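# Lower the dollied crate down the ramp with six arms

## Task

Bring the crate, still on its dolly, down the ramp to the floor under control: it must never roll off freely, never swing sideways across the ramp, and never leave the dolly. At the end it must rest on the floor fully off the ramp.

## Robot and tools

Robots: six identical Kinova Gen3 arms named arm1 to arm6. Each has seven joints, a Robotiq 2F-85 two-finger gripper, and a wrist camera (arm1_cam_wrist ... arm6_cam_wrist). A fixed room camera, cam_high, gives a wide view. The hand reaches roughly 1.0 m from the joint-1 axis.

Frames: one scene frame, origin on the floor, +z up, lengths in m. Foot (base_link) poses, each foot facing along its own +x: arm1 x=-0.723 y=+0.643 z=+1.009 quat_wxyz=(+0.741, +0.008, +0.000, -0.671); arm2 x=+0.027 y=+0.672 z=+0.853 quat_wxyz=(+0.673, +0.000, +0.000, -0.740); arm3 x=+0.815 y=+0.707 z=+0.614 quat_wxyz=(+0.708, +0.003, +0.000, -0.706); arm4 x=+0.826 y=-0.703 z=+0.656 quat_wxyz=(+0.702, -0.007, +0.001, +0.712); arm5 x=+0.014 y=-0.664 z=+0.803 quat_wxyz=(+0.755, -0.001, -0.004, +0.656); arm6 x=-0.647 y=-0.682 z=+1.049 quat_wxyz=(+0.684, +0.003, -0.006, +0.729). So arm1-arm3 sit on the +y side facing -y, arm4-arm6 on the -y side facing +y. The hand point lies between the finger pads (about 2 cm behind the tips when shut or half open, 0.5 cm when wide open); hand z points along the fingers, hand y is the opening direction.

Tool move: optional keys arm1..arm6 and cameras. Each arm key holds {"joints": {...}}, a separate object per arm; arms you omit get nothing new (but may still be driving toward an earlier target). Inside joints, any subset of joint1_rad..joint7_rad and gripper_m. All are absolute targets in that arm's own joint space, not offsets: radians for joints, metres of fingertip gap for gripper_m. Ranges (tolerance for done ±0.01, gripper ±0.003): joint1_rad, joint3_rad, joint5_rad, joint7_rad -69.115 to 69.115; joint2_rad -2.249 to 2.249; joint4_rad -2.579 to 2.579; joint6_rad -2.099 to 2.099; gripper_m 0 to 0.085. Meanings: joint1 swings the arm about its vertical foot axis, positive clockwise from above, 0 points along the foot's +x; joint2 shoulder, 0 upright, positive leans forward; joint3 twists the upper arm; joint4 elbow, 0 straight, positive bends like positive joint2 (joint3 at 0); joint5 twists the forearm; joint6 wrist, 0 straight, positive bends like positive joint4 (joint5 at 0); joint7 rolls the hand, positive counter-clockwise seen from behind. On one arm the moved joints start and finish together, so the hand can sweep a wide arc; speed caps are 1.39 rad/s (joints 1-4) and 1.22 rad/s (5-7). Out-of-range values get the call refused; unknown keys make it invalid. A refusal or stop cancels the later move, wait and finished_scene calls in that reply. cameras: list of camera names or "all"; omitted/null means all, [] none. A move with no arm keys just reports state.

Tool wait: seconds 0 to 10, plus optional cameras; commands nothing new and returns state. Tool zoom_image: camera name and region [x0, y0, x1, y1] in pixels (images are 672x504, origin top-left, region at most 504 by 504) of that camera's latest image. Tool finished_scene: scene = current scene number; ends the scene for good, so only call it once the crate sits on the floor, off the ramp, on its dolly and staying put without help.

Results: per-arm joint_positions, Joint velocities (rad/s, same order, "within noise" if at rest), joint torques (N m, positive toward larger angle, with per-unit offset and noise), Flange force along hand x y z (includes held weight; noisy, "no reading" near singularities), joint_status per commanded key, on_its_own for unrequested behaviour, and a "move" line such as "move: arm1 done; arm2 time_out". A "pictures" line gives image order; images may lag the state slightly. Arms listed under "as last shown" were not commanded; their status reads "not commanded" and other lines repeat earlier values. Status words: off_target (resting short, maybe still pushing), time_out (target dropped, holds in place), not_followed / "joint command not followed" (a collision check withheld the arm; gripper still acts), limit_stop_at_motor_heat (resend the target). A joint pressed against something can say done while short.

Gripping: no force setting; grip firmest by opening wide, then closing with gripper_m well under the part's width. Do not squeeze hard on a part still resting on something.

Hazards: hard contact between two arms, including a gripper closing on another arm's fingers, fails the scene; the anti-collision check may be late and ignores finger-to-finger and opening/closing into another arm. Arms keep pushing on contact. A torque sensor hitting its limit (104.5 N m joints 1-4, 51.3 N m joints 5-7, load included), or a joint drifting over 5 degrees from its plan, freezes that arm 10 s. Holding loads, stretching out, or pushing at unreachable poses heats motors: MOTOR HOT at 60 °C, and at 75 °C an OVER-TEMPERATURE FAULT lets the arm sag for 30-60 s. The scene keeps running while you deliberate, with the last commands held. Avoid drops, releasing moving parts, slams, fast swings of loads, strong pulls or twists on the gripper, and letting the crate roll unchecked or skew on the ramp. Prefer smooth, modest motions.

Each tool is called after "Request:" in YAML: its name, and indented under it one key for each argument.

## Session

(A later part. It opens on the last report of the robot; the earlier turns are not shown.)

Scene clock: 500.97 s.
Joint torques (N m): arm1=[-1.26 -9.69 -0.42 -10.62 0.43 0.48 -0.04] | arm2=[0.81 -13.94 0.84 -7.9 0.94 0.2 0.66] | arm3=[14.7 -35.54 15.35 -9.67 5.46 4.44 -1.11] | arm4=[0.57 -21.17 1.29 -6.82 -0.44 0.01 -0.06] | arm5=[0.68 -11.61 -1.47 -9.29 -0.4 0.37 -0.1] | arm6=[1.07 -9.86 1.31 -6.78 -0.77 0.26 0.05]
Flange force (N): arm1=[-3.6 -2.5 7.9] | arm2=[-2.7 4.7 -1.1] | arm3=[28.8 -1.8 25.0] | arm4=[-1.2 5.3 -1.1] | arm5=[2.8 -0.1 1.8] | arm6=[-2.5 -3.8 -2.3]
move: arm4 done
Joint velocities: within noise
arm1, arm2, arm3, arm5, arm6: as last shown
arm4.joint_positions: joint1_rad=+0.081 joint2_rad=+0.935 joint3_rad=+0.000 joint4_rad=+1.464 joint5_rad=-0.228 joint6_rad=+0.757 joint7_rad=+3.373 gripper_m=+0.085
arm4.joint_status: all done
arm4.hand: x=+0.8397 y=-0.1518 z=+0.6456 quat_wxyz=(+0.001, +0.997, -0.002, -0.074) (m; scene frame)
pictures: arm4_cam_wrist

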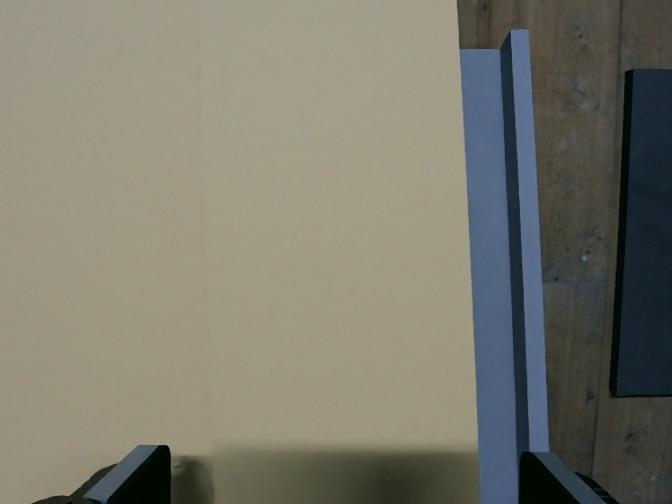

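Request:
move:
  arm4: {"joints":{"gripper_m":0.071}}
  cameras: []

Request:
move:
  arm4: {"joints":{"gripper_m":0.066}}
  cameras: []

Request:
move:
  arm4: {"joints":{"gripper_m":0.040}}
  cameras: ["arm3_cam_wrist","arm4_cam_wrist"]

Scene clock: 502.23 s.
Joint torques (N m): arm1=[-1.22 -9.75 -0.45 -10.61 0.43 0.44 -0.09] | arm2=[0.71 -13.91 0.86 -7.91 0.96 0.19 0.66] | arm3=[14.62 -35.54 15.32 -9.64 5.46 4.44 -1.09] | arm4=[0.57 -21.19 1.28 -6.79 -0.46 0 -0.09] | arm5=[0.64 -11.62 -1.41 -9.19 -0.47 0.39 -0.19] | arm6=[1.11 -9.86 1.32 -6.78 -0.79 0.25 0.05]
Flange force (N): arm1=[-3.6 -2.3 7.8] | arm2=[-2.7 4.6 -1.1] | arm3=[28.7 -1.6 25.0] | arm4=[-1.1 5.2 -1.1] | arm5=[2.6 -0.3 1.6] | arm6=[-2.6 -3.8 -2.3]
move: arm4 done
Joint velocities: within noise
arm1, arm2, arm3, arm5, arm6: as last shown
arm4.joint_positions: joint1_rad=+0.081 joint2_rad=+0.935 joint3_rad=+0.000 joint4_rad=+1.464 joint5_rad=-0.228 joint6_rad=+0.757 joint7_rad=+3.373 gripper_m=+0.071
arm4.joint_status: all done
arm4.hand: x=+0.8397 y=-0.1518 z=+0.6456 quat_wxyz=(+0.001, +0.997, -0.002, -0.074) (m; scene frame)
pictures: none
No camera images: "cameras" was empty.

Scene clock: 502.77 s.
Joint torques (N m): arm1=[-1.29 -9.66 -0.45 -10.65 0.45 0.44 -0.05] | arm2=[0.76 -13.89 0.89 -7.88 0.97 0.22 0.63] | arm3=[14.68 -35.3 15.32 -9.92 5.44 4.2 -1.13] | arm4=[0.51 -21.44 1.25 -7.59 -0.55 -0.5 -0.09] | arm5=[0.68 -11.68 -1.56 -9.15 -0.4 0.44 -0.12] | arm6=[1.1 -9.87 1.34 -6.78 -0.75 0.29 0.06]
Flange force (N): arm1=[-3.8 -2.6 7.9] | arm2=[-2.7 4.6 -1.1] | arm3=[28.6 -2.6 24.2] | arm4=[-1.1 6.8 -1.5] | arm5=[2.3 -0.3 1.6] | arm6=[-2.6 -3.9 -2.2]
move: arm4 done
Joint velocities: within noise
arm1, arm3: as last shown
arm2.joint_positions: joint1_rad=-0.443 joint2_rad=+0.213 joint3_rad=+0.000 joint4_rad=+1.682 joint5_rad=+0.268 joint6_rad=+1.352 joint7_rad=+1.150 gripper_m=+0.085
arm2.joint_status: not commanded
arm2.hand: x=+0.0499 y=+0.3003 z=+1.1493 quat_wxyz=(+0.098, -0.700, -0.700, +0.098) (m; scene frame)
arm4.joint_positions: joint1_rad=+0.081 joint2_rad=+0.935 joint3_rad=+0.000 joint4_rad=+1.464 joint5_rad=-0.228 joint6_rad=+0.757 joint7_rad=+3.373 gripper_m=+0.066
arm4.joint_status: all done
arm4.hand: x=+0.8397 y=-0.1518 z=+0.6456 quat_wxyz=(+0.001, +0.997, -0.002, -0.074) (m; scene frame)
arm5.joint_positions: joint1_rad=+0.119 joint2_rad=+0.175 joint3_rad=+0.000 joint4_rad=+1.566 joint5_rad=-0.271 joint6_rad=+1.477 joint7_rad=+1.865 gripper_m=+0.085
arm5.joint_status: not commanded
arm5.hand: x=+0.0476 y=-0.3015 z=+1.1512 quat_wxyz=(+0.094, +0.701, -0.700, -0.097) (m; scene frame)
arm6.joint_positions: joint1_rad=+0.690 joint2_rad=+0.128 joint3_rad=+0.000 joint4_rad=+1.948 joint5_rad=-0.238 joint6_rad=+1.241 joint7_rad=+3.865 gripper_m=+0.085
arm6.joint_status: not commanded
arm6.hand: x=-0.5212 y=-0.4330 z=+1.3030 quat_wxyz=(-0.006, +0.991, +0.001, -0.137) (m; scene frame)
pictures: none
No camera images: "cameras" was empty.

Scene clock: 503.47 s.
Joint torques (N m): arm1=[-1.24 -9.74 -0.41 -10.63 0.41 0.45 -0.04] | arm2=[0.78 -13.96 0.97 -7.89 1 0.21 0.61] | arm3=[16.38 -35.39 17.2 -12.5 6.58 2.48 -1] | arm4=[-0.04 -10.64 1.14 -8.59 -1.02 -4.62 -0.56] | arm5=[0.6 -11.62 -1.46 -9.21 -0.4 0.52 -0.12] | arm6=[1.09 -9.88 1.31 -6.82 -0.77 0.27 0.06]
Flange force (N): arm1=[-3.5 -2.4 7.9] | arm2=[-2.8 4.7 -1.1] | arm3=[31.2 -9.3 21.1] | arm4=[-3.5 18.1 -28.0] | arm5=[2.7 -0.3 2.0] | arm6=[-2.5 -3.8 -2.1]
move: arm4 off_target
Joint velocities: within noise
arm1.joint_positions: joint1_rad=-0.687 joint2_rad=+0.064 joint3_rad=+0.000 joint4_rad=+1.881 joint5_rad=+0.199 joint6_rad=+1.401 joint7_rad=-0.841 gripper_m=+0.085
arm1.joint_status: not commanded
arm1.hand: x=-0.6037 y=+0.3969 z=+1.2988 quat_wxyz=(+0.006, -0.991, -0.001, +0.134) (m; scene frame)
arm2, arm3, arm5, arm6: as last shown
arm4.joint_positions: joint1_rad=+0.081 joint2_rad=+0.935 joint3_rad=+0.000 joint4_rad=+1.464 joint5_rad=-0.228 joint6_rad=+0.757 joint7_rad=+3.373 gripper_m=+0.061
arm4.joint_status: gripper_m off_target (ended at +0.061, target +0.040)
arm4.hand: x=+0.8397 y=-0.1518 z=+0.6456 quat_wxyz=(+0.000, +0.997, -0.002, -0.074) (m; scene frame)
pictures: arm3_cam_wrist, arm4_cam_wrist

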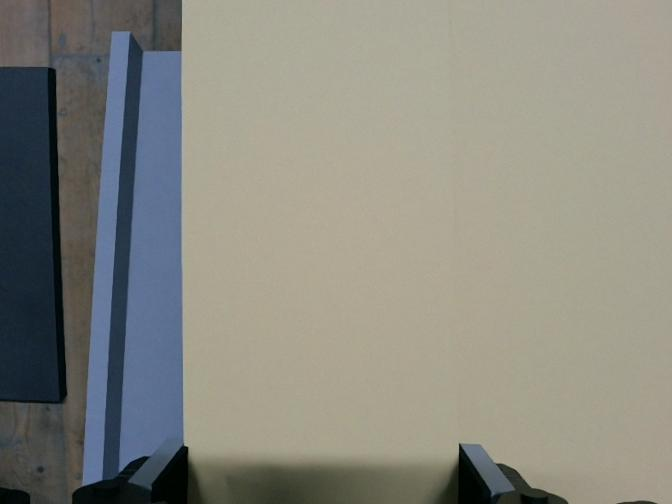

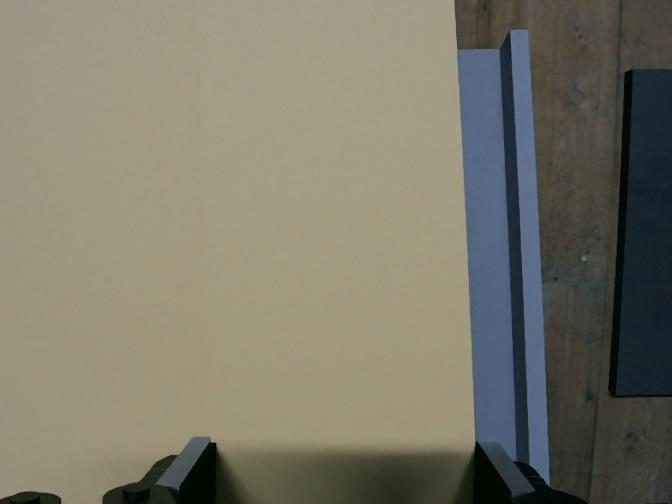

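Request:
move:
  arm3: {"joints":{"joint1_rad":-0.2291,"joint2_rad":0.8996,"joint4_rad":1.4441,"joint5_rad":0.1813,"joint6_rad":0.8375,"joint7_rad":-0.3563}}
  arm4: {"joints":{"joint1_rad":0.1438,"joint2_rad":0.9621,"joint4_rad":1.4448,"joint5_rad":-0.1959,"joint6_rad":0.7508,"joint7_rad":3.4132}}
  cameras: ["arm3_cam_wrist","arm4_cam_wrist"]

Scene clock: 507.73 s.
Joint torques (N m): arm1=[-1.31 -9.71 -0.42 -10.65 0.43 0.45 -0.05] | arm2=[0.8 -13.91 0.94 -7.96 0.93 0.17 0.61] | arm3=[21.94 -14.19 20.74 -10.24 6.95 -3.51 -2.09] | arm4=[-6.39 -0.47 -5.37 -6.37 -3.88 -5.79 -1.39] | arm5=[0.68 -11.58 -1.4 -9.23 -0.42 0.44 -0.12] | arm6=[1.11 -9.92 1.31 -6.8 -0.75 0.27 0.04]
Flange force (N): arm1=[-3.7 -2.4 7.9] | arm2=[-2.5 4.6 -1.1] | arm3=[30.0 -25.9 -27.5] | arm4=[5.5 22.6 -51.1] | arm5=[2.7 0.0 1.9] | arm6=[-2.4 -3.9 -2.1]
move: arm3 done; arm4 done
Joint velocities: within noise
arm1, arm2, arm5, arm6: as last shown
arm3.joint_positions: joint1_rad=-0.229 joint2_rad=+0.899 joint3_rad=+0.000 joint4_rad=+1.444 joint5_rad=+0.181 joint6_rad=+0.838 joint7_rad=-0.356 gripper_m=+0.062
arm3.joint_status: all done
arm3.hand: x=+0.8756 y=+0.1610 z=+0.6316 quat_wxyz=(+0.001, -0.998, +0.000, +0.067) (m; scene frame)
arm4.joint_positions: joint1_rad=+0.144 joint2_rad=+0.962 joint3_rad=+0.000 joint4_rad=+1.445 joint5_rad=-0.196 joint6_rad=+0.751 joint7_rad=+3.413 gripper_m=+0.061
arm4.joint_status: all done
arm4.hand: x=+0.8813 y=-0.1518 z=+0.6339 quat_wxyz=(+0.000, +0.998, -0.002, -0.062) (m; scene frame)
pictures: arm3_cam_wrist, arm4_cam_wrist

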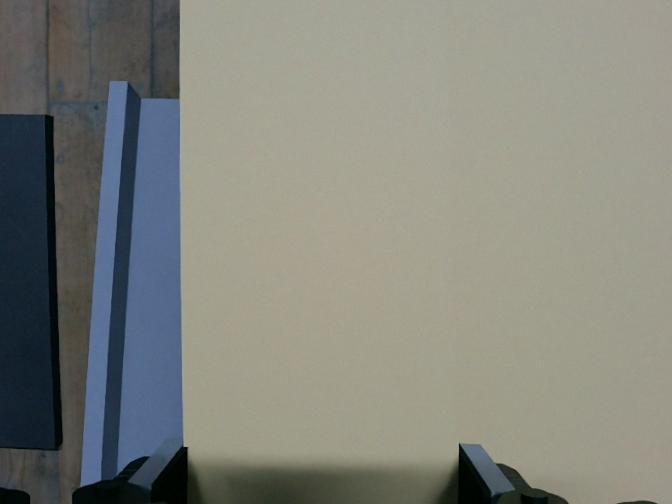

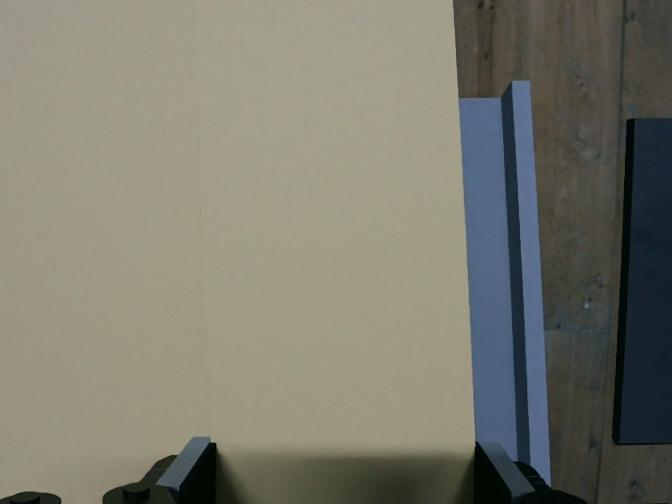

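Request:
move:
  arm3: {"joints":{"joint1_rad":-0.2902,"joint2_rad":0.9208,"joint4_rad":1.4191,"joint5_rad":0.1530,"joint6_rad":0.8382,"joint7_rad":-0.3975}}
  arm4: {"joints":{"joint1_rad":0.2042,"joint2_rad":0.9812,"joint4_rad":1.4185,"joint5_rad":-0.1658,"joint6_rad":0.7554,"joint7_rad":3.4522}}
  cameras: ["arm4_cam_wrist"]

Scene clock: 511.13 s.
Joint torques (N m): arm1=[-1.29 -9.71 -0.44 -10.66 0.45 0.46 -0.03] | arm2=[0.74 -13.91 0.9 -7.94 0.95 0.17 0.6] | arm3=[6.11 -43.14 6.01 -8.85 0.2 5.9 -2.56] | arm4=[4.22 -43.67 3.54 -6.92 -0.59 5.65 -0.79] | arm5=[0.65 -11.7 -1.34 -9.22 -0.39 0.46 -0.17] | arm6=[1.11 -9.87 1.31 -6.76 -0.77 0.27 0.03]
Flange force (N): arm1=[-3.6 -2.5 8.0] | arm2=[-2.6 4.5 -1.1] | arm3=[13.4 9.3 43.5] | arm4=[2.2 -14.7 48.1] | arm5=[2.5 -0.3 1.9] | arm6=[-2.5 -3.9 -2.3]
move: arm3 done; arm4 done
Joint velocities: within noise
arm1, arm2, arm5, arm6: as last shown
arm3.joint_positions: joint1_rad=-0.290 joint2_rad=+0.921 joint3_rad=+0.000 joint4_rad=+1.419 joint5_rad=+0.153 joint6_rad=+0.838 joint7_rad=-0.397 gripper_m=+0.062
arm3.joint_status: all done
arm3.hand: x=+0.9169 y=+0.1615 z=+0.6246 quat_wxyz=(+0.000, -0.998, +0.000, +0.057) (m; scene frame)
arm4.joint_positions: joint1_rad=+0.204 joint2_rad=+0.981 joint3_rad=+0.000 joint4_rad=+1.419 joint5_rad=-0.166 joint6_rad=+0.755 joint7_rad=+3.452 gripper_m=+0.061
arm4.joint_status: all done
arm4.hand: x=+0.9218 y=-0.1513 z=+0.6283 quat_wxyz=(-0.002, +0.999, -0.001, -0.052) (m; scene frame)
pictures: arm4_cam_wrist

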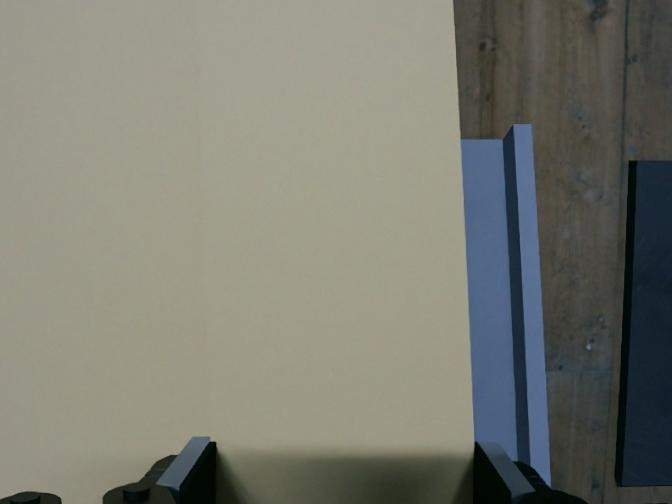

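Request:
move:
  arm3: {"joints":{"joint1_rad":-0.3496,"joint2_rad":0.9616,"joint4_rad":1.3767,"joint5_rad":0.1273,"joint6_rad":0.8386,"joint7_rad":-0.4388}}
  arm4: {"joints":{"joint1_rad":0.2656,"joint2_rad":1.0215,"joint4_rad":1.3754,"joint5_rad":-0.1381,"joint6_rad":0.7589,"joint7_rad":3.4928}}
  cameras: ["arm4_cam_wrist"]

Scene clock: 514.93 s.
Joint torques (N m): arm1=[-1.31 -9.69 -0.44 -10.61 0.43 0.44 -0.07] | arm2=[0.73 -13.92 0.91 -7.91 0.97 0.26 0.63] | arm3=[18.15 -15.43 16.59 -6.33 4.99 -1.39 -2.2] | arm4=[-5.59 -17.18 -5.4 -8.19 -3.7 -2.64 -0.89] | arm5=[0.64 -11.64 -1.43 -9.24 -0.4 0.47 -0.13] | arm6=[1.09 -9.87 1.28 -6.82 -0.77 0.25 0.04]
Flange force (N): arm1=[-3.8 -2.4 7.8] | arm2=[-2.7 4.6 -0.9] | arm3=[23.3 -16.4 -20.3] | arm4=[7.3 13.8 -16.4] | arm5=[2.7 -0.2 2.0] | arm6=[-2.5 -3.7 -2.2]
move: arm3 done; arm4 done
Joint velocities: within noise
arm1, arm2, arm5, arm6: as last shown
arm3.joint_positions: joint1_rad=-0.350 joint2_rad=+0.961 joint3_rad=+0.000 joint4_rad=+1.377 joint5_rad=+0.127 joint6_rad=+0.839 joint7_rad=-0.439 gripper_m=+0.062
arm3.joint_status: all done
arm3.hand: x=+0.9582 y=+0.1609 z=+0.6108 quat_wxyz=(+0.000, -0.999, +0.000, +0.048) (m; scene frame)
arm4.joint_positions: joint1_rad=+0.266 joint2_rad=+1.021 joint3_rad=+0.000 joint4_rad=+1.375 joint5_rad=-0.138 joint6_rad=+0.759 joint7_rad=+3.493 gripper_m=+0.061
arm4.joint_status: all done
arm4.hand: x=+0.9634 y=-0.1512 z=+0.6145 quat_wxyz=(-0.002, +0.999, -0.001, -0.043) (m; scene frame)
pictures: arm4_cam_wrist

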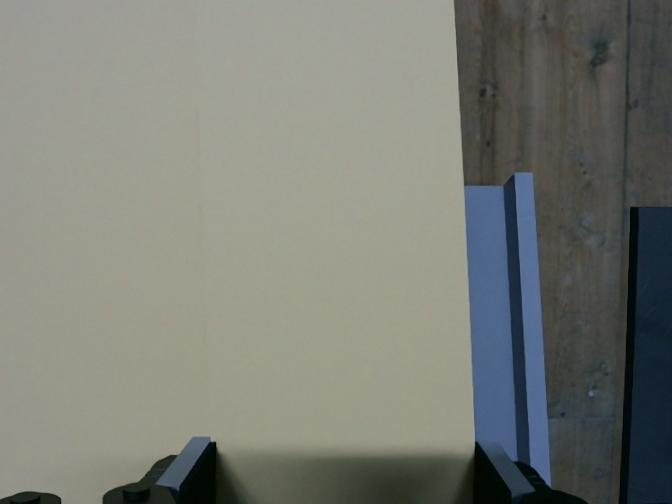

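Request:
move:
  arm3: {"joints":{"joint1_rad":-0.4052,"joint2_rad":0.9912,"joint4_rad":1.3307,"joint5_rad":0.0978,"joint6_rad":0.8502,"joint7_rad":-0.4733}}
  arm4: {"joints":{"joint1_rad":0.3234,"joint2_rad":1.0509,"joint4_rad":1.3272,"joint5_rad":-0.1066,"joint6_rad":0.7749,"joint7_rad":3.5266}}
  cameras: ["arm3_cam_wrist","cam_high"]

Scene clock: 517.93 s.
Joint torques (N m): arm1=[-1.31 -9.69 -0.41 -10.62 0.43 0.44 -0.07] | arm2=[0.78 -13.97 0.86 -7.89 0.96 0.24 0.63] | arm3=[3.42 -43.63 2.49 -4.19 -1.4 9.05 -2.66] | arm4=[9.4 -46.75 8.92 -5.43 1.7 7.4 -0.55] | arm5=[0.65 -11.65 -1.47 -9.19 -0.4 0.43 -0.2] | arm6=[1.12 -9.83 1.31 -6.75 -0.75 0.27 0.03]
Flange force (N): arm1=[-3.7 -2.4 7.8] | arm2=[-2.8 4.6 -1.0] | arm3=[12.3 20.6 47.6] | arm4=[-3.8 -23.2 54.7] | arm5=[2.6 -0.4 1.7] | arm6=[-2.5 -3.8 -2.3]
move: arm3 done; arm4 done
Joint velocities: within noise
arm1, arm2, arm5, arm6: as last shown
arm3.joint_positions: joint1_rad=-0.405 joint2_rad=+0.991 joint3_rad=+0.000 joint4_rad=+1.331 joint5_rad=+0.098 joint6_rad=+0.850 joint7_rad=-0.473 gripper_m=+0.062
arm3.joint_status: all done
arm3.hand: x=+0.9989 y=+0.1618 z=+0.6037 quat_wxyz=(+0.000, -0.999, +0.000, +0.037) (m; scene frame)
arm4.joint_positions: joint1_rad=+0.323 joint2_rad=+1.051 joint3_rad=+0.000 joint4_rad=+1.327 joint5_rad=-0.107 joint6_rad=+0.775 joint7_rad=+3.527 gripper_m=+0.061
arm4.joint_status: all done
arm4.hand: x=+1.0044 y=-0.1517 z=+0.6076 quat_wxyz=(-0.002, +0.999, -0.001, -0.033) (m; scene frame)
pictures: arm3_cam_wrist, cam_high

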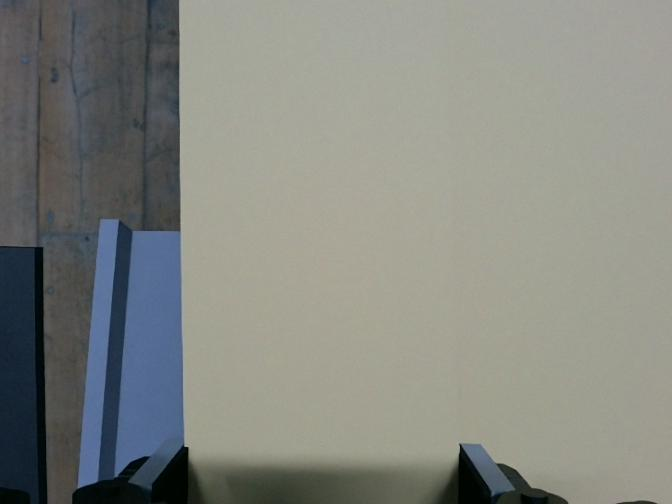

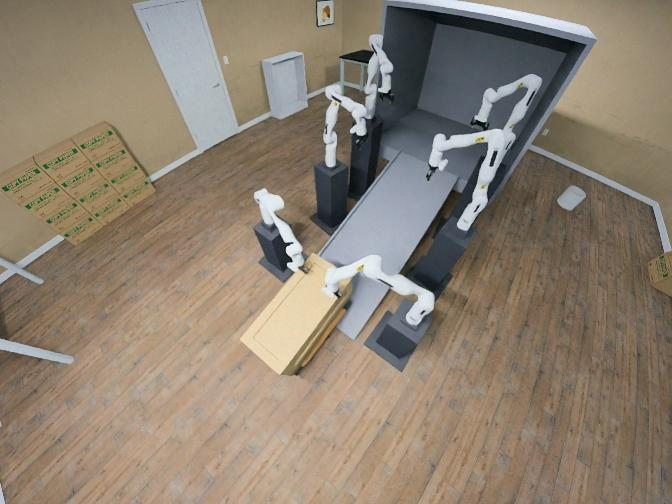

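Request:
move:
  arm3: {"joints":{"joint1_rad":-0.4589,"joint2_rad":1.0365,"joint4_rad":1.2680,"joint5_rad":0.0718,"joint6_rad":0.8621,"joint7_rad":-0.5087}}
  arm4: {"joints":{"joint1_rad":0.3789,"joint2_rad":1.0954,"joint4_rad":1.2659,"joint5_rad":-0.0783,"joint6_rad":0.7886,"joint7_rad":3.5613}}
  cameras: ["arm4_cam_wrist"]

Scene clock: 523.17 s.
Joint torques (N m): arm1=[-1.25 -9.71 -0.41 -10.64 0.42 0.41 -0.04] | arm2=[0.74 -13.84 0.92 -7.88 0.93 0.18 0.6] | arm3=[6.47 -34.49 4.9 -2.73 -0.16 7.03 -2.59] | arm4=[5.94 -35.45 5.79 -2.66 0.83 6.38 -0.46] | arm5=[0.59 -11.72 -1.46 -9.25 -0.41 0.44 -0.13] | arm6=[1.09 -9.86 1.3 -6.78 -0.75 0.27 0.03]
Flange force (N): arm1=[-3.6 -2.6 7.7] | arm2=[-2.6 4.4 -1.2] | arm3=[14.7 13.7 27.2] | arm4=[0.0 -18.9 31.6] | arm5=[2.5 -0.4 1.9] | arm6=[-2.5 -3.8 -2.2]
move: arm3 done; arm4 done
Joint velocities: within noise
arm1, arm2, arm5, arm6: as last shown
arm3.joint_positions: joint1_rad=-0.459 joint2_rad=+1.036 joint3_rad=+0.000 joint4_rad=+1.268 joint5_rad=+0.072 joint6_rad=+0.862 joint7_rad=-0.509 gripper_m=+0.062
arm3.joint_status: all done
arm3.hand: x=+1.0400 y=+0.1616 z=+0.5914 quat_wxyz=(+0.000, -1.000, +0.000, +0.028) (m; scene frame)
arm4.joint_positions: joint1_rad=+0.379 joint2_rad=+1.095 joint3_rad=+0.000 joint4_rad=+1.266 joint5_rad=-0.078 joint6_rad=+0.789 joint7_rad=+3.561 gripper_m=+0.061
arm4.joint_status: all done
arm4.hand: x=+1.0452 y=-0.1522 z=+0.5949 quat_wxyz=(-0.002, +1.000, -0.001, -0.023) (m; scene frame)
pictures: arm4_cam_wrist

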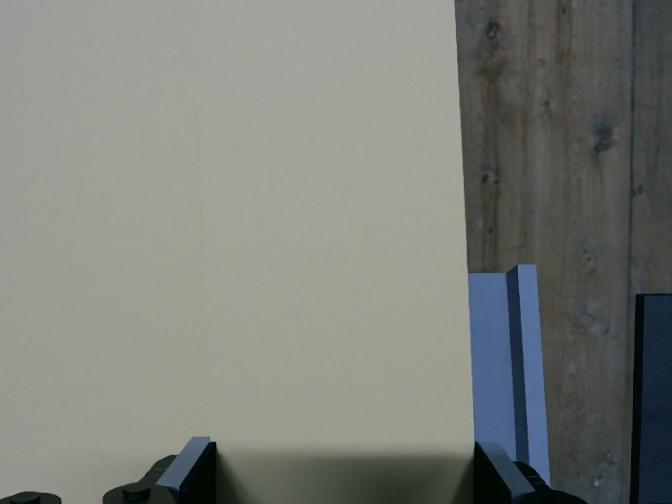

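Request:
move:
  arm3: {"joints":{"joint1_rad":-0.5097,"joint2_rad":1.0840,"joint4_rad":1.1962,"joint5_rad":0.0463,"joint6_rad":0.8786,"joint7_rad":-0.5419}}
  arm4: {"joints":{"joint1_rad":0.4318,"joint2_rad":1.1415,"joint4_rad":1.1969,"joint5_rad":-0.0503,"joint6_rad":0.8065,"joint7_rad":3.5941}}
  cameras: ["arm3_cam_wrist"]

Scene clock: 525.97 s.
Joint torques (N m): arm1=[-1.24 -9.76 -0.42 -10.63 0.47 0.44 -0.03] | arm2=[0.82 -13.91 0.92 -7.9 0.94 0.22 0.65] | arm3=[4.84 -28.63 2.82 1.17 -0.87 7.91 -2.72] | arm4=[6.46 -26.51 6 3.07 1.15 8.21 -0.29] | arm5=[0.64 -11.52 -1.41 -9.18 -0.43 0.46 -0.18] | arm6=[1.1 -9.85 1.34 -6.79 -0.74 0.26 0.04]
Flange force (N): arm1=[-3.5 -2.5 7.8] | arm2=[-2.6 4.8 -1.1] | arm3=[14.4 19.2 18.3] | arm4=[2.3 -25.7 19.0] | arm5=[2.8 -0.2 1.8] | arm6=[-2.6 -3.8 -2.2]
move: arm3 done; arm4 done
Joint velocities: within noise
arm1, arm2, arm5, arm6: as last shown
arm3.joint_positions: joint1_rad=-0.510 joint2_rad=+1.084 joint3_rad=+0.000 joint4_rad=+1.196 joint5_rad=+0.046 joint6_rad=+0.879 joint7_rad=-0.542 gripper_m=+0.062
arm3.joint_status: all done
arm3.hand: x=+1.0808 y=+0.1618 z=+0.5795 quat_wxyz=(+0.000, -1.000, +0.000, +0.018) (m; scene frame)
arm4.joint_positions: joint1_rad=+0.432 joint2_rad=+1.141 joint3_rad=+0.000 joint4_rad=+1.197 joint5_rad=-0.050 joint6_rad=+0.807 joint7_rad=+3.594 gripper_m=+0.061
arm4.joint_status: all done
arm4.hand: x=+1.0856 y=-0.1536 z=+0.5826 quat_wxyz=(-0.001, +1.000, +0.000, -0.013) (m; scene frame)
pictures: arm3_cam_wrist

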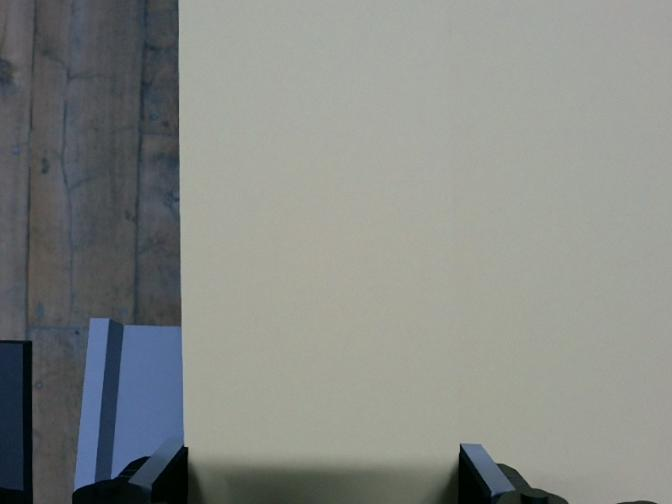

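Request:
move:
  arm3: {"joints":{"joint1_rad":-0.5579,"joint2_rad":1.1382,"joint4_rad":1.1070,"joint5_rad":0.0234,"joint6_rad":0.9044,"joint7_rad":-0.5749}}
  arm4: {"joints":{"joint1_rad":0.4826,"joint2_rad":1.1927,"joint4_rad":1.1109,"joint5_rad":-0.0255,"joint6_rad":0.8337,"joint7_rad":3.6275}}
  cameras: ["arm4_cam_wrist"]

Scene clock: 529.77 s.
Joint torques (N m): arm1=[-1.22 -9.75 -0.44 -10.66 0.44 0.43 -0.04] | arm2=[0.81 -13.91 0.88 -7.9 0.96 0.2 0.61] | arm3=[4.13 -23.98 1.88 1.82 -1 6.76 -2.71] | arm4=[4.69 -26.07 4.44 3.26 0.61 8.73 -0.14] | arm5=[0.68 -11.64 -1.47 -9.19 -0.37 0.41 -0.19] | arm6=[1.1 -9.88 1.32 -6.81 -0.74 0.26 0.04]
Flange force (N): arm1=[-3.5 -2.5 7.9] | arm2=[-2.7 4.6 -1.1] | arm3=[13.3 17.9 8.2] | arm4=[6.1 -24.4 18.1] | arm5=[2.6 -0.3 1.7] | arm6=[-2.5 -3.8 -2.1]
move: arm3 done; arm4 done
Joint velocities: within noise
arm1: as last shown
arm2.joint_positions: joint1_rad=-0.443 joint2_rad=+0.213 joint3_rad=+0.000 joint4_rad=+1.682 joint5_rad=+0.268 joint6_rad=+1.352 joint7_rad=+1.150 gripper_m=+0.085
arm2.joint_status: not commanded
arm2.hand: x=+0.0499 y=+0.3003 z=+1.1493 quat_wxyz=(+0.098, -0.700, -0.700, +0.098) (m; scene frame)
arm3.joint_positions: joint1_rad=-0.558 joint2_rad=+1.138 joint3_rad=+0.000 joint4_rad=+1.107 joint5_rad=+0.023 joint6_rad=+0.905 joint7_rad=-0.575 gripper_m=+0.062
arm3.joint_status: all done
arm3.hand: x=+1.1220 y=+0.1613 z=+0.5676 quat_wxyz=(+0.000, -1.000, +0.000, +0.008) (m; scene frame)
arm4.joint_positions: joint1_rad=+0.483 joint2_rad=+1.193 joint3_rad=+0.000 joint4_rad=+1.111 joint5_rad=-0.026 joint6_rad=+0.834 joint7_rad=+3.627 gripper_m=+0.061
arm4.joint_status: all done
arm4.hand: x=+1.1263 y=-0.1539 z=+0.5709 quat_wxyz=(-0.001, +1.000, +0.000, -0.003) (m; scene frame)
arm5.joint_positions: joint1_rad=+0.119 joint2_rad=+0.175 joint3_rad=+0.000 joint4_rad=+1.566 joint5_rad=-0.271 joint6_rad=+1.477 joint7_rad=+1.865 gripper_m=+0.085
arm5.joint_status: not commanded
arm5.hand: x=+0.0476 y=-0.3015 z=+1.1512 quat_wxyz=(+0.094, +0.701, -0.700, -0.097) (m; scene frame)
arm6.joint_positions: joint1_rad=+0.690 joint2_rad=+0.128 joint3_rad=+0.000 joint4_rad=+1.948 joint5_rad=-0.238 joint6_rad=+1.241 joint7_rad=+3.865 gripper_m=+0.085
arm6.joint_status: not commanded
arm6.hand: x=-0.5212 y=-0.4330 z=+1.3030 quat_wxyz=(-0.006, +0.991, +0.001, -0.137) (m; scene frame)
pictures: arm4_cam_wrist

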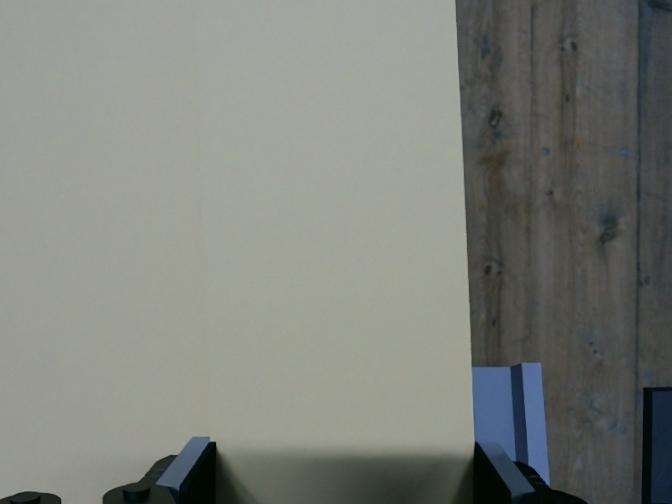

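Request:
move:
  arm3: {"joints":{"joint1_rad":-0.6026,"joint2_rad":1.1985,"joint4_rad":0.9997,"joint5_rad":0.0035,"joint6_rad":0.9413,"joint7_rad":-0.6069}}
  arm4: {"joints":{"joint1_rad":0.5301,"joint2_rad":1.2508,"joint4_rad":1.0061,"joint5_rad":-0.0039,"joint6_rad":0.8718,"joint7_rad":3.6609}}
  cameras: ["arm3_cam_wrist"]

Scene clock: 532.67 s.
Joint torques (N m): arm1=[-1.29 -9.75 -0.43 -10.53 0.44 0.43 -0.06] | arm2=[0.81 -14 0.88 -7.97 0.93 0.19 0.63] | arm3=[7.22 -25.29 4.51 0 0.5 6.21 -2.55] | arm4=[1.02 -27.4 1.46 0.58 -0.4 7.44 0.12] | arm5=[0.58 -11.65 -1.49 -9.18 -0.4 0.41 -0.17] | arm6=[1.1 -9.88 1.29 -6.74 -0.75 0.27 0.06]
Flange force (N): arm1=[-3.5 -2.2 7.5] | arm2=[-2.6 4.7 -0.9] | arm3=[16.1 11.2 8.5] | arm4=[9.2 -17.0 16.5] | arm5=[2.6 -0.5 1.6] | arm6=[-2.4 -3.9 -2.3]
move: arm3 done; arm4 done
Joint velocities: within noise
arm1.joint_positions: joint1_rad=-0.687 joint2_rad=+0.064 joint3_rad=+0.000 joint4_rad=+1.881 joint5_rad=+0.199 joint6_rad=+1.401 joint7_rad=-0.841 gripper_m=+0.085
arm1.joint_status: not commanded
arm1.hand: x=-0.6037 y=+0.3969 z=+1.2988 quat_wxyz=(+0.006, -0.991, -0.001, +0.134) (m; scene frame)
arm2, arm5, arm6: as last shown
arm3.joint_positions: joint1_rad=-0.603 joint2_rad=+1.198 joint3_rad=+0.000 joint4_rad=+1.000 joint5_rad=+0.003 joint6_rad=+0.941 joint7_rad=-0.607 gripper_m=+0.062
arm3.joint_status: all done
arm3.hand: x=+1.1626 y=+0.1603 z=+0.5561 quat_wxyz=(+0.000, -1.000, +0.000, -0.002) (m; scene frame)
arm4.joint_positions: joint1_rad=+0.530 joint2_rad=+1.251 joint3_rad=+0.000 joint4_rad=+1.006 joint5_rad=-0.004 joint6_rad=+0.872 joint7_rad=+3.661 gripper_m=+0.061
arm4.joint_status: all done
arm4.hand: x=+1.1667 y=-0.1535 z=+0.5593 quat_wxyz=(-0.001, +1.000, +0.000, +0.006) (m; scene frame)
pictures: arm3_cam_wrist

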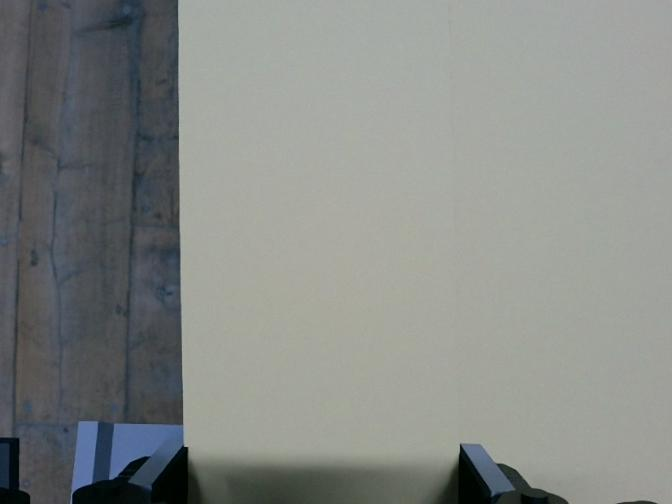

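Request:
move:
  arm3: {"joints":{"joint1_rad":-0.6269,"joint2_rad":1.2363,"joint4_rad":0.9270,"joint5_rad":0.0,"joint6_rad":0.9773,"joint7_rad":-0.6310}}
  arm4: {"joints":{"joint1_rad":0.5694,"joint2_rad":1.2916,"joint4_rad":0.9250,"joint5_rad":0.0,"joint6_rad":0.9130,"joint7_rad":3.6990}}
  cameras: ["arm3_cam_wrist","cam_high"]

Scene clock: 537.30 s.
Joint torques (N m): arm1=[-1.23 -9.7 -0.44 -10.62 0.41 0.45 -0.04] | arm2=[0.82 -13.94 0.93 -7.9 0.97 0.22 0.59] | arm3=[11.63 -16.03 6.59 9.26 0.43 11.7 -4.18] | arm4=[27.23 -8.36 22.3 -0.47 8.35 0.19 -0.89] | arm5=[0.63 -11.64 -1.43 -9.15 -0.41 0.47 -0.15] | arm6=[1.06 -9.92 1.3 -6.78 -0.74 0.29 0.04]
Flange force (N): arm1=[-3.6 -2.5 7.8] | arm2=[-2.7 4.6 -1.1] | arm3=[28.4 21.2 3.0] | arm4=[-34.5 -19.1 -27.2] | arm5=[2.4 -0.3 1.8] | arm6=[-2.3 -3.9 -2.2]
move: arm3 done; arm4 done
Joint velocities: within noise
arm1, arm2, arm5, arm6: as last shown
arm3.joint_positions: joint1_rad=-0.627 joint2_rad=+1.236 joint3_rad=+0.000 joint4_rad=+0.927 joint5_rad=+0.000 joint6_rad=+0.978 joint7_rad=-0.631 gripper_m=+0.062
arm3.joint_status: all done
arm3.hand: x=+1.1834 y=+0.1602 z=+0.5503 quat_wxyz=(+0.001, -1.000, +0.001, -0.002) (m; scene frame)
arm4.joint_positions: joint1_rad=+0.569 joint2_rad=+1.291 joint3_rad=+0.000 joint4_rad=+0.925 joint5_rad=+0.000 joint6_rad=+0.913 joint7_rad=+3.699 gripper_m=+0.061
arm4.joint_status: all done
arm4.hand: x=+1.1954 y=-0.1570 z=+0.5533 quat_wxyz=(+0.000, +1.000, +0.001, +0.007) (m; scene frame)
pictures: arm3_cam_wrist, cam_high

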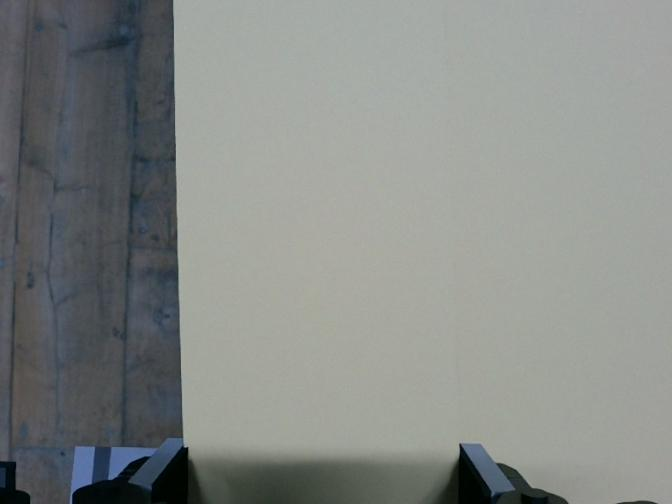

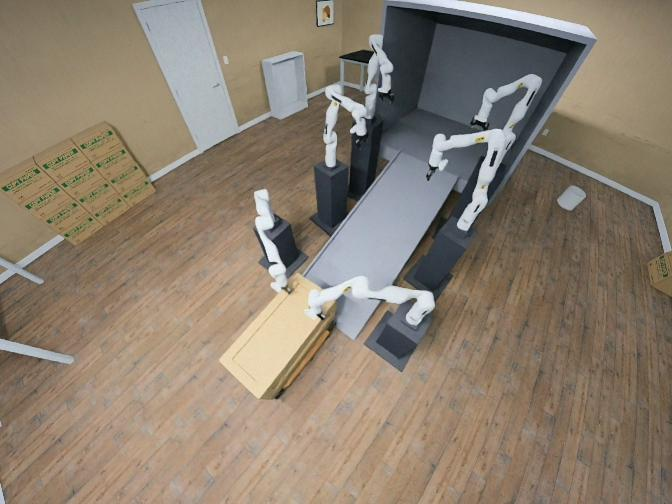

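Request:
move:
  arm4: {"joints":{"joint1_rad":0.5600,"joint2_rad":1.2906,"joint7_rad":3.6895}}
  cameras: ["arm4_cam_wrist","arm3_cam_wrist"]

Scene clock: 540.27 s.
Joint torques (N m): arm1=[-1.29 -9.7 -0.47 -10.57 0.44 0.43 -0.04] | arm2=[0.77 -13.94 0.88 -7.93 0.94 0.18 0.61] | arm3=[9.84 -13.02 5.47 0.69 0.57 2.79 -3.3] | arm4=[8.3 -12.18 7.32 -5.74 2.09 -2.8 -0.48] | arm5=[0.64 -11.65 -1.39 -9.14 -0.43 0.43 -0.15] | arm6=[1.12 -9.87 1.32 -6.8 -0.74 0.27 0.03]
Flange force (N): arm1=[-3.7 -2.3 7.6] | arm2=[-2.7 4.6 -1.1] | arm3=[12.0 -0.5 -16.7] | arm4=[-17.5 6.0 -27.4] | arm5=[2.4 -0.2 1.6] | arm6=[-2.5 -3.8 -2.1]
move: arm4 done
Joint velocities: within noise
arm1, arm2, arm5, arm6: as last shown
arm3.joint_positions: joint1_rad=-0.627 joint2_rad=+1.236 joint3_rad=+0.000 joint4_rad=+0.927 joint5_rad=+0.000 joint6_rad=+0.977 joint7_rad=-0.631 gripper_m=+0.062
arm3.joint_status: not commanded
arm3.hand: x=+1.1832 y=+0.1602 z=+0.5502 quat_wxyz=(+0.001, -1.000, +0.001, -0.002) (m; scene frame)
arm4.joint_positions: joint1_rad=+0.560 joint2_rad=+1.291 joint3_rad=+0.000 joint4_rad=+0.925 joint5_rad=+0.000 joint6_rad=+0.913 joint7_rad=+3.689 gripper_m=+0.061
arm4.joint_status: all done
arm4.hand: x=+1.1907 y=-0.1535 z=+0.5537 quat_wxyz=(+0.000, +1.000, +0.001, +0.007) (m; scene frame)
pictures: arm3_cam_wrist, arm4_cam_wrist

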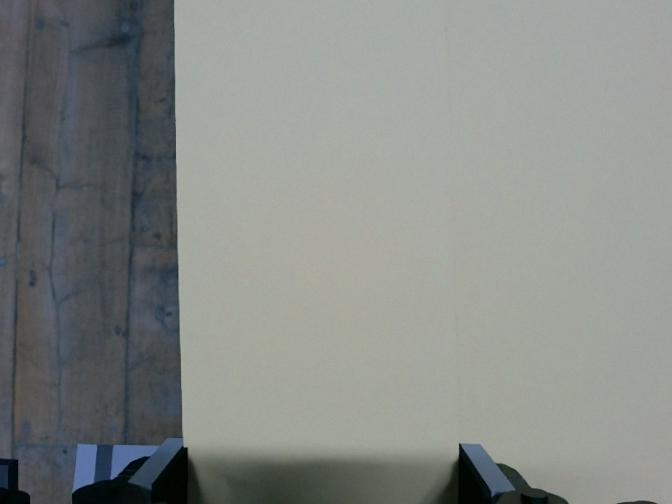

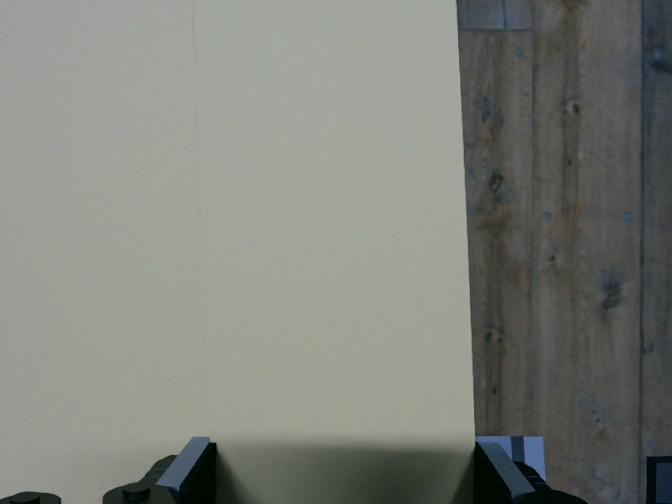

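Request:
move:
  arm3: {"joints":{"joint1_rad":-0.6509,"joint2_rad":1.2690,"joint4_rad":0.8526,"joint5_rad":0.0,"joint6_rad":1.0190,"joint7_rad":-0.6550}}
  arm4: {"joints":{"joint1_rad":0.5812,"joint2_rad":1.3167,"joint4_rad":0.8642,"joint5_rad":0.0,"joint6_rad":0.9487,"joint7_rad":3.7107}}
  cameras: ["arm3_cam_wrist"]

Scene clock: 544.43 s.
Joint torques (N m): arm1=[-1.24 -9.77 -0.39 -10.63 0.4 0.43 -0.07] | arm2=[0.78 -13.97 0.88 -7.98 0.95 0.21 0.66] | arm3=[5.69 4.69 1.9 -0.39 -0.38 -5.31 -3.16] | arm4=[-5.3 0.04 -4.21 0.97 -3.1 -1.29 -0.51] | arm5=[0.69 -11.69 -1.49 -9.15 -0.42 0.41 -0.2] | arm6=[1.08 -9.87 1.35 -6.76 -0.76 0.26 0.06]
Flange force (N): arm1=[-3.5 -2.4 7.8] | arm2=[-2.5 4.7 -0.8] | arm3=[-5.4 -14.8 -56.9] | arm4=[3.2 11.7 -42.9] | arm5=[2.3 -0.4 1.6] | arm6=[-2.5 -3.9 -2.3]
move: arm3 done; arm4 done
Joint velocities: within noise
arm1, arm2, arm5, arm6: as last shown
arm3.joint_positions: joint1_rad=-0.651 joint2_rad=+1.269 joint3_rad=+0.000 joint4_rad=+0.853 joint5_rad=+0.000 joint6_rad=+1.019 joint7_rad=-0.655 gripper_m=+0.062
arm3.joint_status: all done
arm3.hand: x=+1.2032 y=+0.1601 z=+0.5483 quat_wxyz=(+0.001, -1.000, +0.001, -0.002) (m; scene frame)
arm4.joint_positions: joint1_rad=+0.581 joint2_rad=+1.317 joint3_rad=+0.000 joint4_rad=+0.864 joint5_rad=+0.000 joint6_rad=+0.949 joint7_rad=+3.711 gripper_m=+0.061
arm4.joint_status: all done
arm4.hand: x=+1.2071 y=-0.1536 z=+0.5522 quat_wxyz=(+0.000, +1.000, +0.001, +0.007) (m; scene frame)
pictures: arm3_cam_wrist

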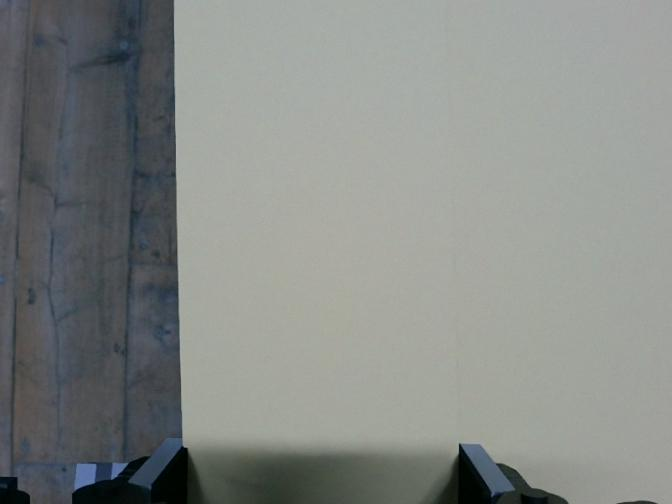

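Request:
move:
  arm3: {"joints":{"joint1_rad":-0.6971,"joint2_rad":1.3367,"joint4_rad":0.6752,"joint5_rad":0.0,"joint6_rad":1.1286,"joint7_rad":-0.7012}}
  arm4: {"joints":{"joint1_rad":0.6303,"joint2_rad":1.3805,"joint4_rad":0.6944,"joint5_rad":0.0,"joint6_rad":1.0547,"joint7_rad":3.7597}}
  cameras: ["arm3_cam_wrist","cam_high"]

Scene clock: 547.30 s.
Joint torques (N m): arm1=[-1.29 -9.73 -0.42 -10.62 0.45 0.46 -0.04] | arm2=[0.76 -13.86 0.89 -7.92 0.99 0.21 0.59] | arm3=[-1.52 -21.05 -3.64 -5.87 -3.02 -0.24 -3.04] | arm4=[1.77 -19.72 1.85 -2.58 -0.26 3.11 -0.27] | arm5=[0.61 -11.74 -1.44 -9.18 -0.44 0.44 -0.18] | arm6=[1.09 -9.87 1.3 -6.78 -0.78 0.28 0.06]
Flange force (N): arm1=[-3.6 -2.4 7.9] | arm2=[-2.5 4.4 -1.0] | arm3=[-6.8 1.5 -11.0] | arm4=[0.0 -2.6 -6.2] | arm5=[2.3 -0.5 1.8] | arm6=[-2.5 -3.8 -2.2]
move: arm3 done; arm4 done
Joint velocities: within noise
arm1, arm2, arm5, arm6: as last shown
arm3.joint_positions: joint1_rad=-0.697 joint2_rad=+1.337 joint3_rad=+0.000 joint4_rad=+0.675 joint5_rad=+0.000 joint6_rad=+1.129 joint7_rad=-0.701 gripper_m=+0.062
arm3.joint_status: all done
arm3.hand: x=+1.2435 y=+0.1603 z=+0.5512 quat_wxyz=(+0.001, -1.000, +0.001, -0.002) (m; scene frame)
arm4.joint_positions: joint1_rad=+0.630 joint2_rad=+1.381 joint3_rad=+0.000 joint4_rad=+0.694 joint5_rad=+0.000 joint6_rad=+1.055 joint7_rad=+3.760 gripper_m=+0.061
arm4.joint_status: all done
arm4.hand: x=+1.2471 y=-0.1538 z=+0.5545 quat_wxyz=(+0.000, +1.000, +0.001, +0.007) (m; scene frame)
pictures: arm3_cam_wrist, cam_high

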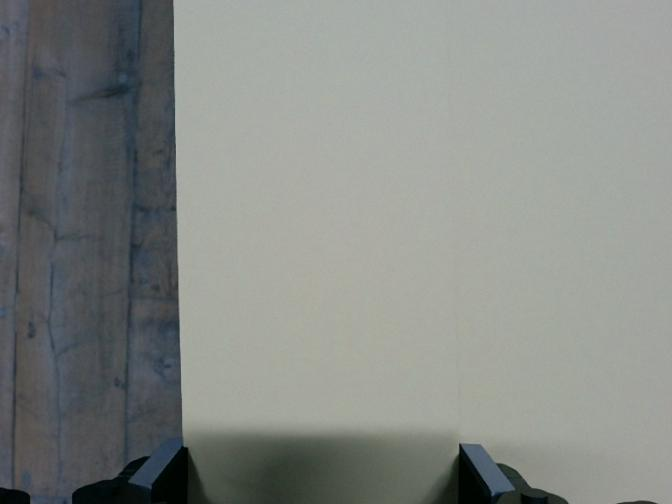

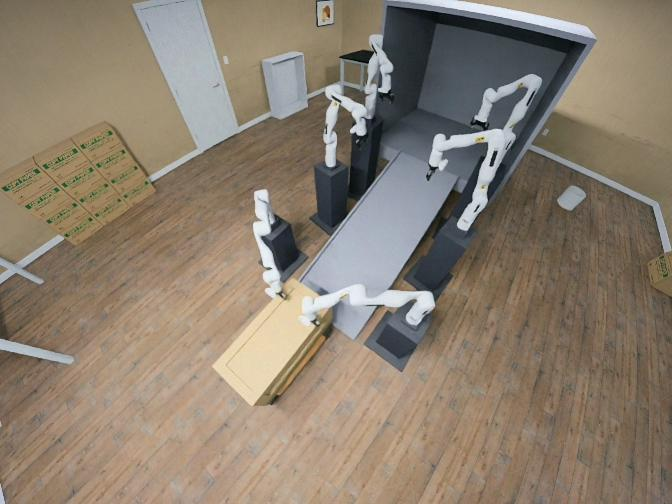

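Request:
move:
  arm3: {"joints":{"joint1_rad":-0.7372,"joint2_rad":1.4383,"joint4_rad":0.4301,"joint5_rad":0.0,"joint6_rad":1.2722,"joint7_rad":-0.7413}}
  arm4: {"joints":{"joint1_rad":0.6739,"joint2_rad":1.4738,"joint4_rad":0.4647,"joint5_rad":0.0,"joint6_rad":1.1911,"joint7_rad":3.8033}}
  cameras: ["cam_high"]

Scene clock: 550.60 s.
Joint torques (N m): arm1=[-1.28 -9.7 -0.42 -10.65 0.44 0.42 -0.05] | arm2=[0.78 -13.94 0.93 -7.92 0.96 0.16 0.66] | arm3=[-0.42 -22.83 -2.88 -6.85 -2.4 -0.37 -3.27] | arm4=[2.77 -22.29 2.46 -4.75 0.22 2.65 -0.26] | arm5=[0.62 -11.67 -1.45 -9.14 -0.44 0.43 -0.18] | arm6=[1.09 -9.88 1.31 -6.78 -0.76 0.27 0.03]
Flange force (N): arm1=[-3.7 -2.5 7.8] | arm2=[-2.6 4.7 -1.2] | arm3=no reading | arm4=no reading | arm5=[2.4 -0.4 1.6] | arm6=[-2.5 -3.8 -2.2]
move: arm3 done; arm4 done
Joint velocities: within noise
arm1, arm2, arm5, arm6: as last shown
arm3.joint_positions: joint1_rad=-0.737 joint2_rad=+1.438 joint3_rad=+0.000 joint4_rad=+0.430 joint5_rad=+0.000 joint6_rad=+1.272 joint7_rad=-0.741 gripper_m=+0.062
arm3.joint_status: all done
arm3.hand: x=+1.2813 y=+0.1601 z=+0.5515 quat_wxyz=(+0.001, -1.000, +0.001, -0.002) (m; scene frame)
arm4.joint_positions: joint1_rad=+0.674 joint2_rad=+1.474 joint3_rad=+0.000 joint4_rad=+0.465 joint5_rad=+0.000 joint6_rad=+1.191 joint7_rad=+3.803 gripper_m=+0.061
arm4.joint_status: all done
arm4.hand: x=+1.2853 y=-0.1539 z=+0.5548 quat_wxyz=(+0.001, +1.000, +0.001, +0.008) (m; scene frame)
pictures: cam_high

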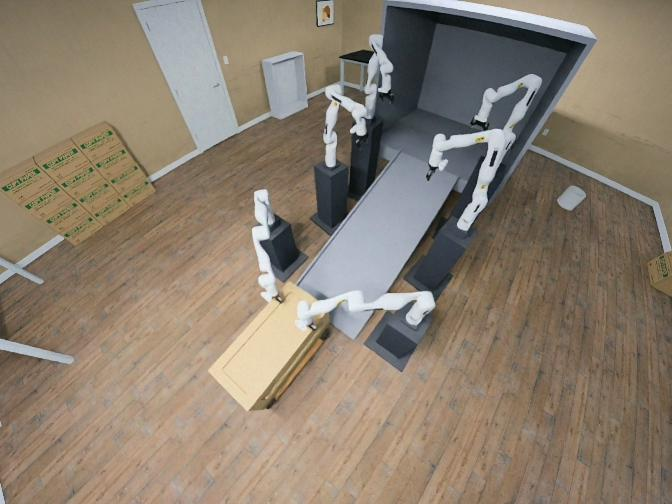

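Request:
move:
  arm3: {"joints":{"gripper_m":0.070}}
  arm4: {"joints":{"gripper_m":0.070}}
  cameras: []

Request:
move:
  arm3: {"joints":{"gripper_m":0.085}}
  arm4: {"joints":{"gripper_m":0.085}}
  cameras: ["arm3_cam_wrist","arm4_cam_wrist"]

Scene clock: 552.07 s.
Joint torques (N m): arm1=[-1.26 -9.74 -0.43 -10.64 0.43 0.46 -0.06] | arm2=[0.79 -13.93 0.86 -7.98 0.95 0.22 0.67] | arm3=[-0.51 -27.73 -0.92 -8.74 0.12 -0.19 0.3] | arm4=[0.74 -27.44 1.77 -9.37 -0.13 -0.18 -0.07] | arm5=[0.52 -11.76 -1.43 -9.17 -0.4 0.45 -0.09] | arm6=[1.09 -9.89 1.31 -6.78 -0.76 0.27 0.05]
Flange force (N): arm1=[-3.6 -2.4 7.9] | arm2=[-2.4 4.7 -0.8] | arm3=no reading | arm4=no reading | arm5=[2.2 -0.4 1.7] | arm6=[-2.5 -3.9 -2.2]
move: arm3 done; arm4 done
Joint velocities: within noise
arm1, arm2, arm5, arm6: as last shown
arm3.joint_positions: joint1_rad=-0.737 joint2_rad=+1.438 joint3_rad=+0.000 joint4_rad=+0.430 joint5_rad=+0.000 joint6_rad=+1.272 joint7_rad=-0.741 gripper_m=+0.070
arm3.joint_status: all done
arm3.hand: x=+1.2814 y=+0.1601 z=+0.5515 quat_wxyz=(+0.001, -1.000, +0.001, -0.002) (m; scene frame)
arm4.joint_positions: joint1_rad=+0.674 joint2_rad=+1.474 joint3_rad=+0.000 joint4_rad=+0.465 joint5_rad=+0.000 joint6_rad=+1.191 joint7_rad=+3.803 gripper_m=+0.070
arm4.joint_status: all done
arm4.hand: x=+1.2853 y=-0.1539 z=+0.5549 quat_wxyz=(+0.000, +1.000, +0.001, +0.008) (m; scene frame)
pictures: none
No camera images: "cameras" was empty.

Scene clock: 552.83 s.
Joint torques (N m): arm1=[-1.27 -9.73 -0.48 -10.64 0.42 0.47 -0.05] | arm2=[0.75 -13.93 0.85 -7.9 0.94 0.2 0.6] | arm3=[-0.42 -27.79 -0.89 -8.67 0.11 -0.21 0.32] | arm4=[0.73 -27.39 1.74 -9.35 -0.12 -0.14 -0.09] | arm5=[0.59 -11.7 -1.39 -9.2 -0.46 0.41 -0.16] | arm6=[1.1 -9.88 1.29 -6.77 -0.76 0.27 0.04]
Flange force (N): arm1=[-3.7 -2.4 8.0] | arm2=[-2.8 4.5 -1.1] | arm3=no reading | arm4=no reading | arm5=[2.4 -0.4 1.7] | arm6=[-2.5 -3.8 -2.2]
move: arm3 done; arm4 done
Joint velocities: within noise
arm1: as last shown
arm2.joint_positions: joint1_rad=-0.443 joint2_rad=+0.213 joint3_rad=+0.000 joint4_rad=+1.682 joint5_rad=+0.268 joint6_rad=+1.352 joint7_rad=+1.150 gripper_m=+0.085
arm2.joint_status: not commanded
arm2.hand: x=+0.0499 y=+0.3003 z=+1.1493 quat_wxyz=(+0.098, -0.700, -0.700, +0.098) (m; scene frame)
arm3.joint_positions: joint1_rad=-0.737 joint2_rad=+1.438 joint3_rad=+0.000 joint4_rad=+0.430 joint5_rad=+0.000 joint6_rad=+1.272 joint7_rad=-0.741 gripper_m=+0.085
arm3.joint_status: all done
arm3.hand: x=+1.2813 y=+0.1601 z=+0.5515 quat_wxyz=(+0.001, -1.000, +0.001, -0.002) (m; scene frame)
arm4.joint_positions: joint1_rad=+0.674 joint2_rad=+1.474 joint3_rad=+0.000 joint4_rad=+0.465 joint5_rad=+0.000 joint6_rad=+1.191 joint7_rad=+3.803 gripper_m=+0.085
arm4.joint_status: all done
arm4.hand: x=+1.2853 y=-0.1539 z=+0.5549 quat_wxyz=(+0.001, +1.000, +0.001, +0.008) (m; scene frame)
arm5.joint_positions: joint1_rad=+0.119 joint2_rad=+0.175 joint3_rad=+0.000 joint4_rad=+1.566 joint5_rad=-0.271 joint6_rad=+1.477 joint7_rad=+1.865 gripper_m=+0.085
arm5.joint_status: not commanded
arm5.hand: x=+0.0476 y=-0.3015 z=+1.1512 quat_wxyz=(+0.094, +0.701, -0.700, -0.097) (m; scene frame)
arm6.joint_positions: joint1_rad=+0.690 joint2_rad=+0.128 joint3_rad=+0.000 joint4_rad=+1.948 joint5_rad=-0.238 joint6_rad=+1.241 joint7_rad=+3.865 gripper_m=+0.085
arm6.joint_status: not commanded
arm6.hand: x=-0.5212 y=-0.4330 z=+1.3030 quat_wxyz=(-0.006, +0.991, +0.001, -0.137) (m; scene frame)
pictures: arm3_cam_wrist, arm4_cam_wrist

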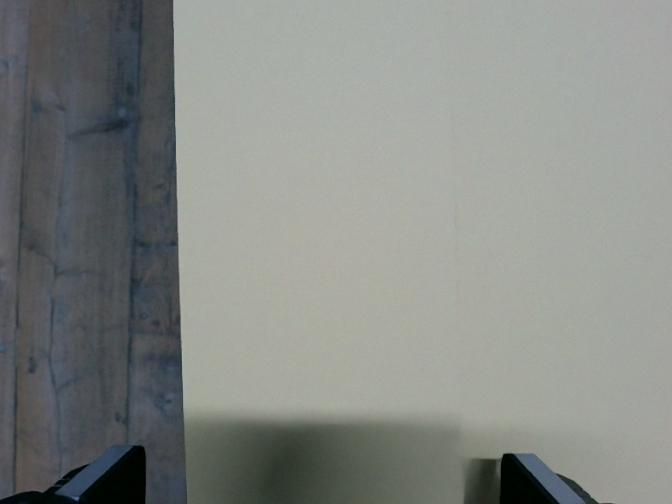

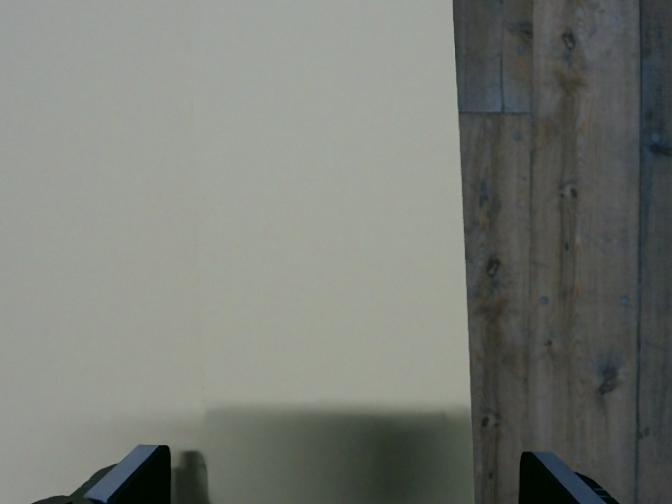

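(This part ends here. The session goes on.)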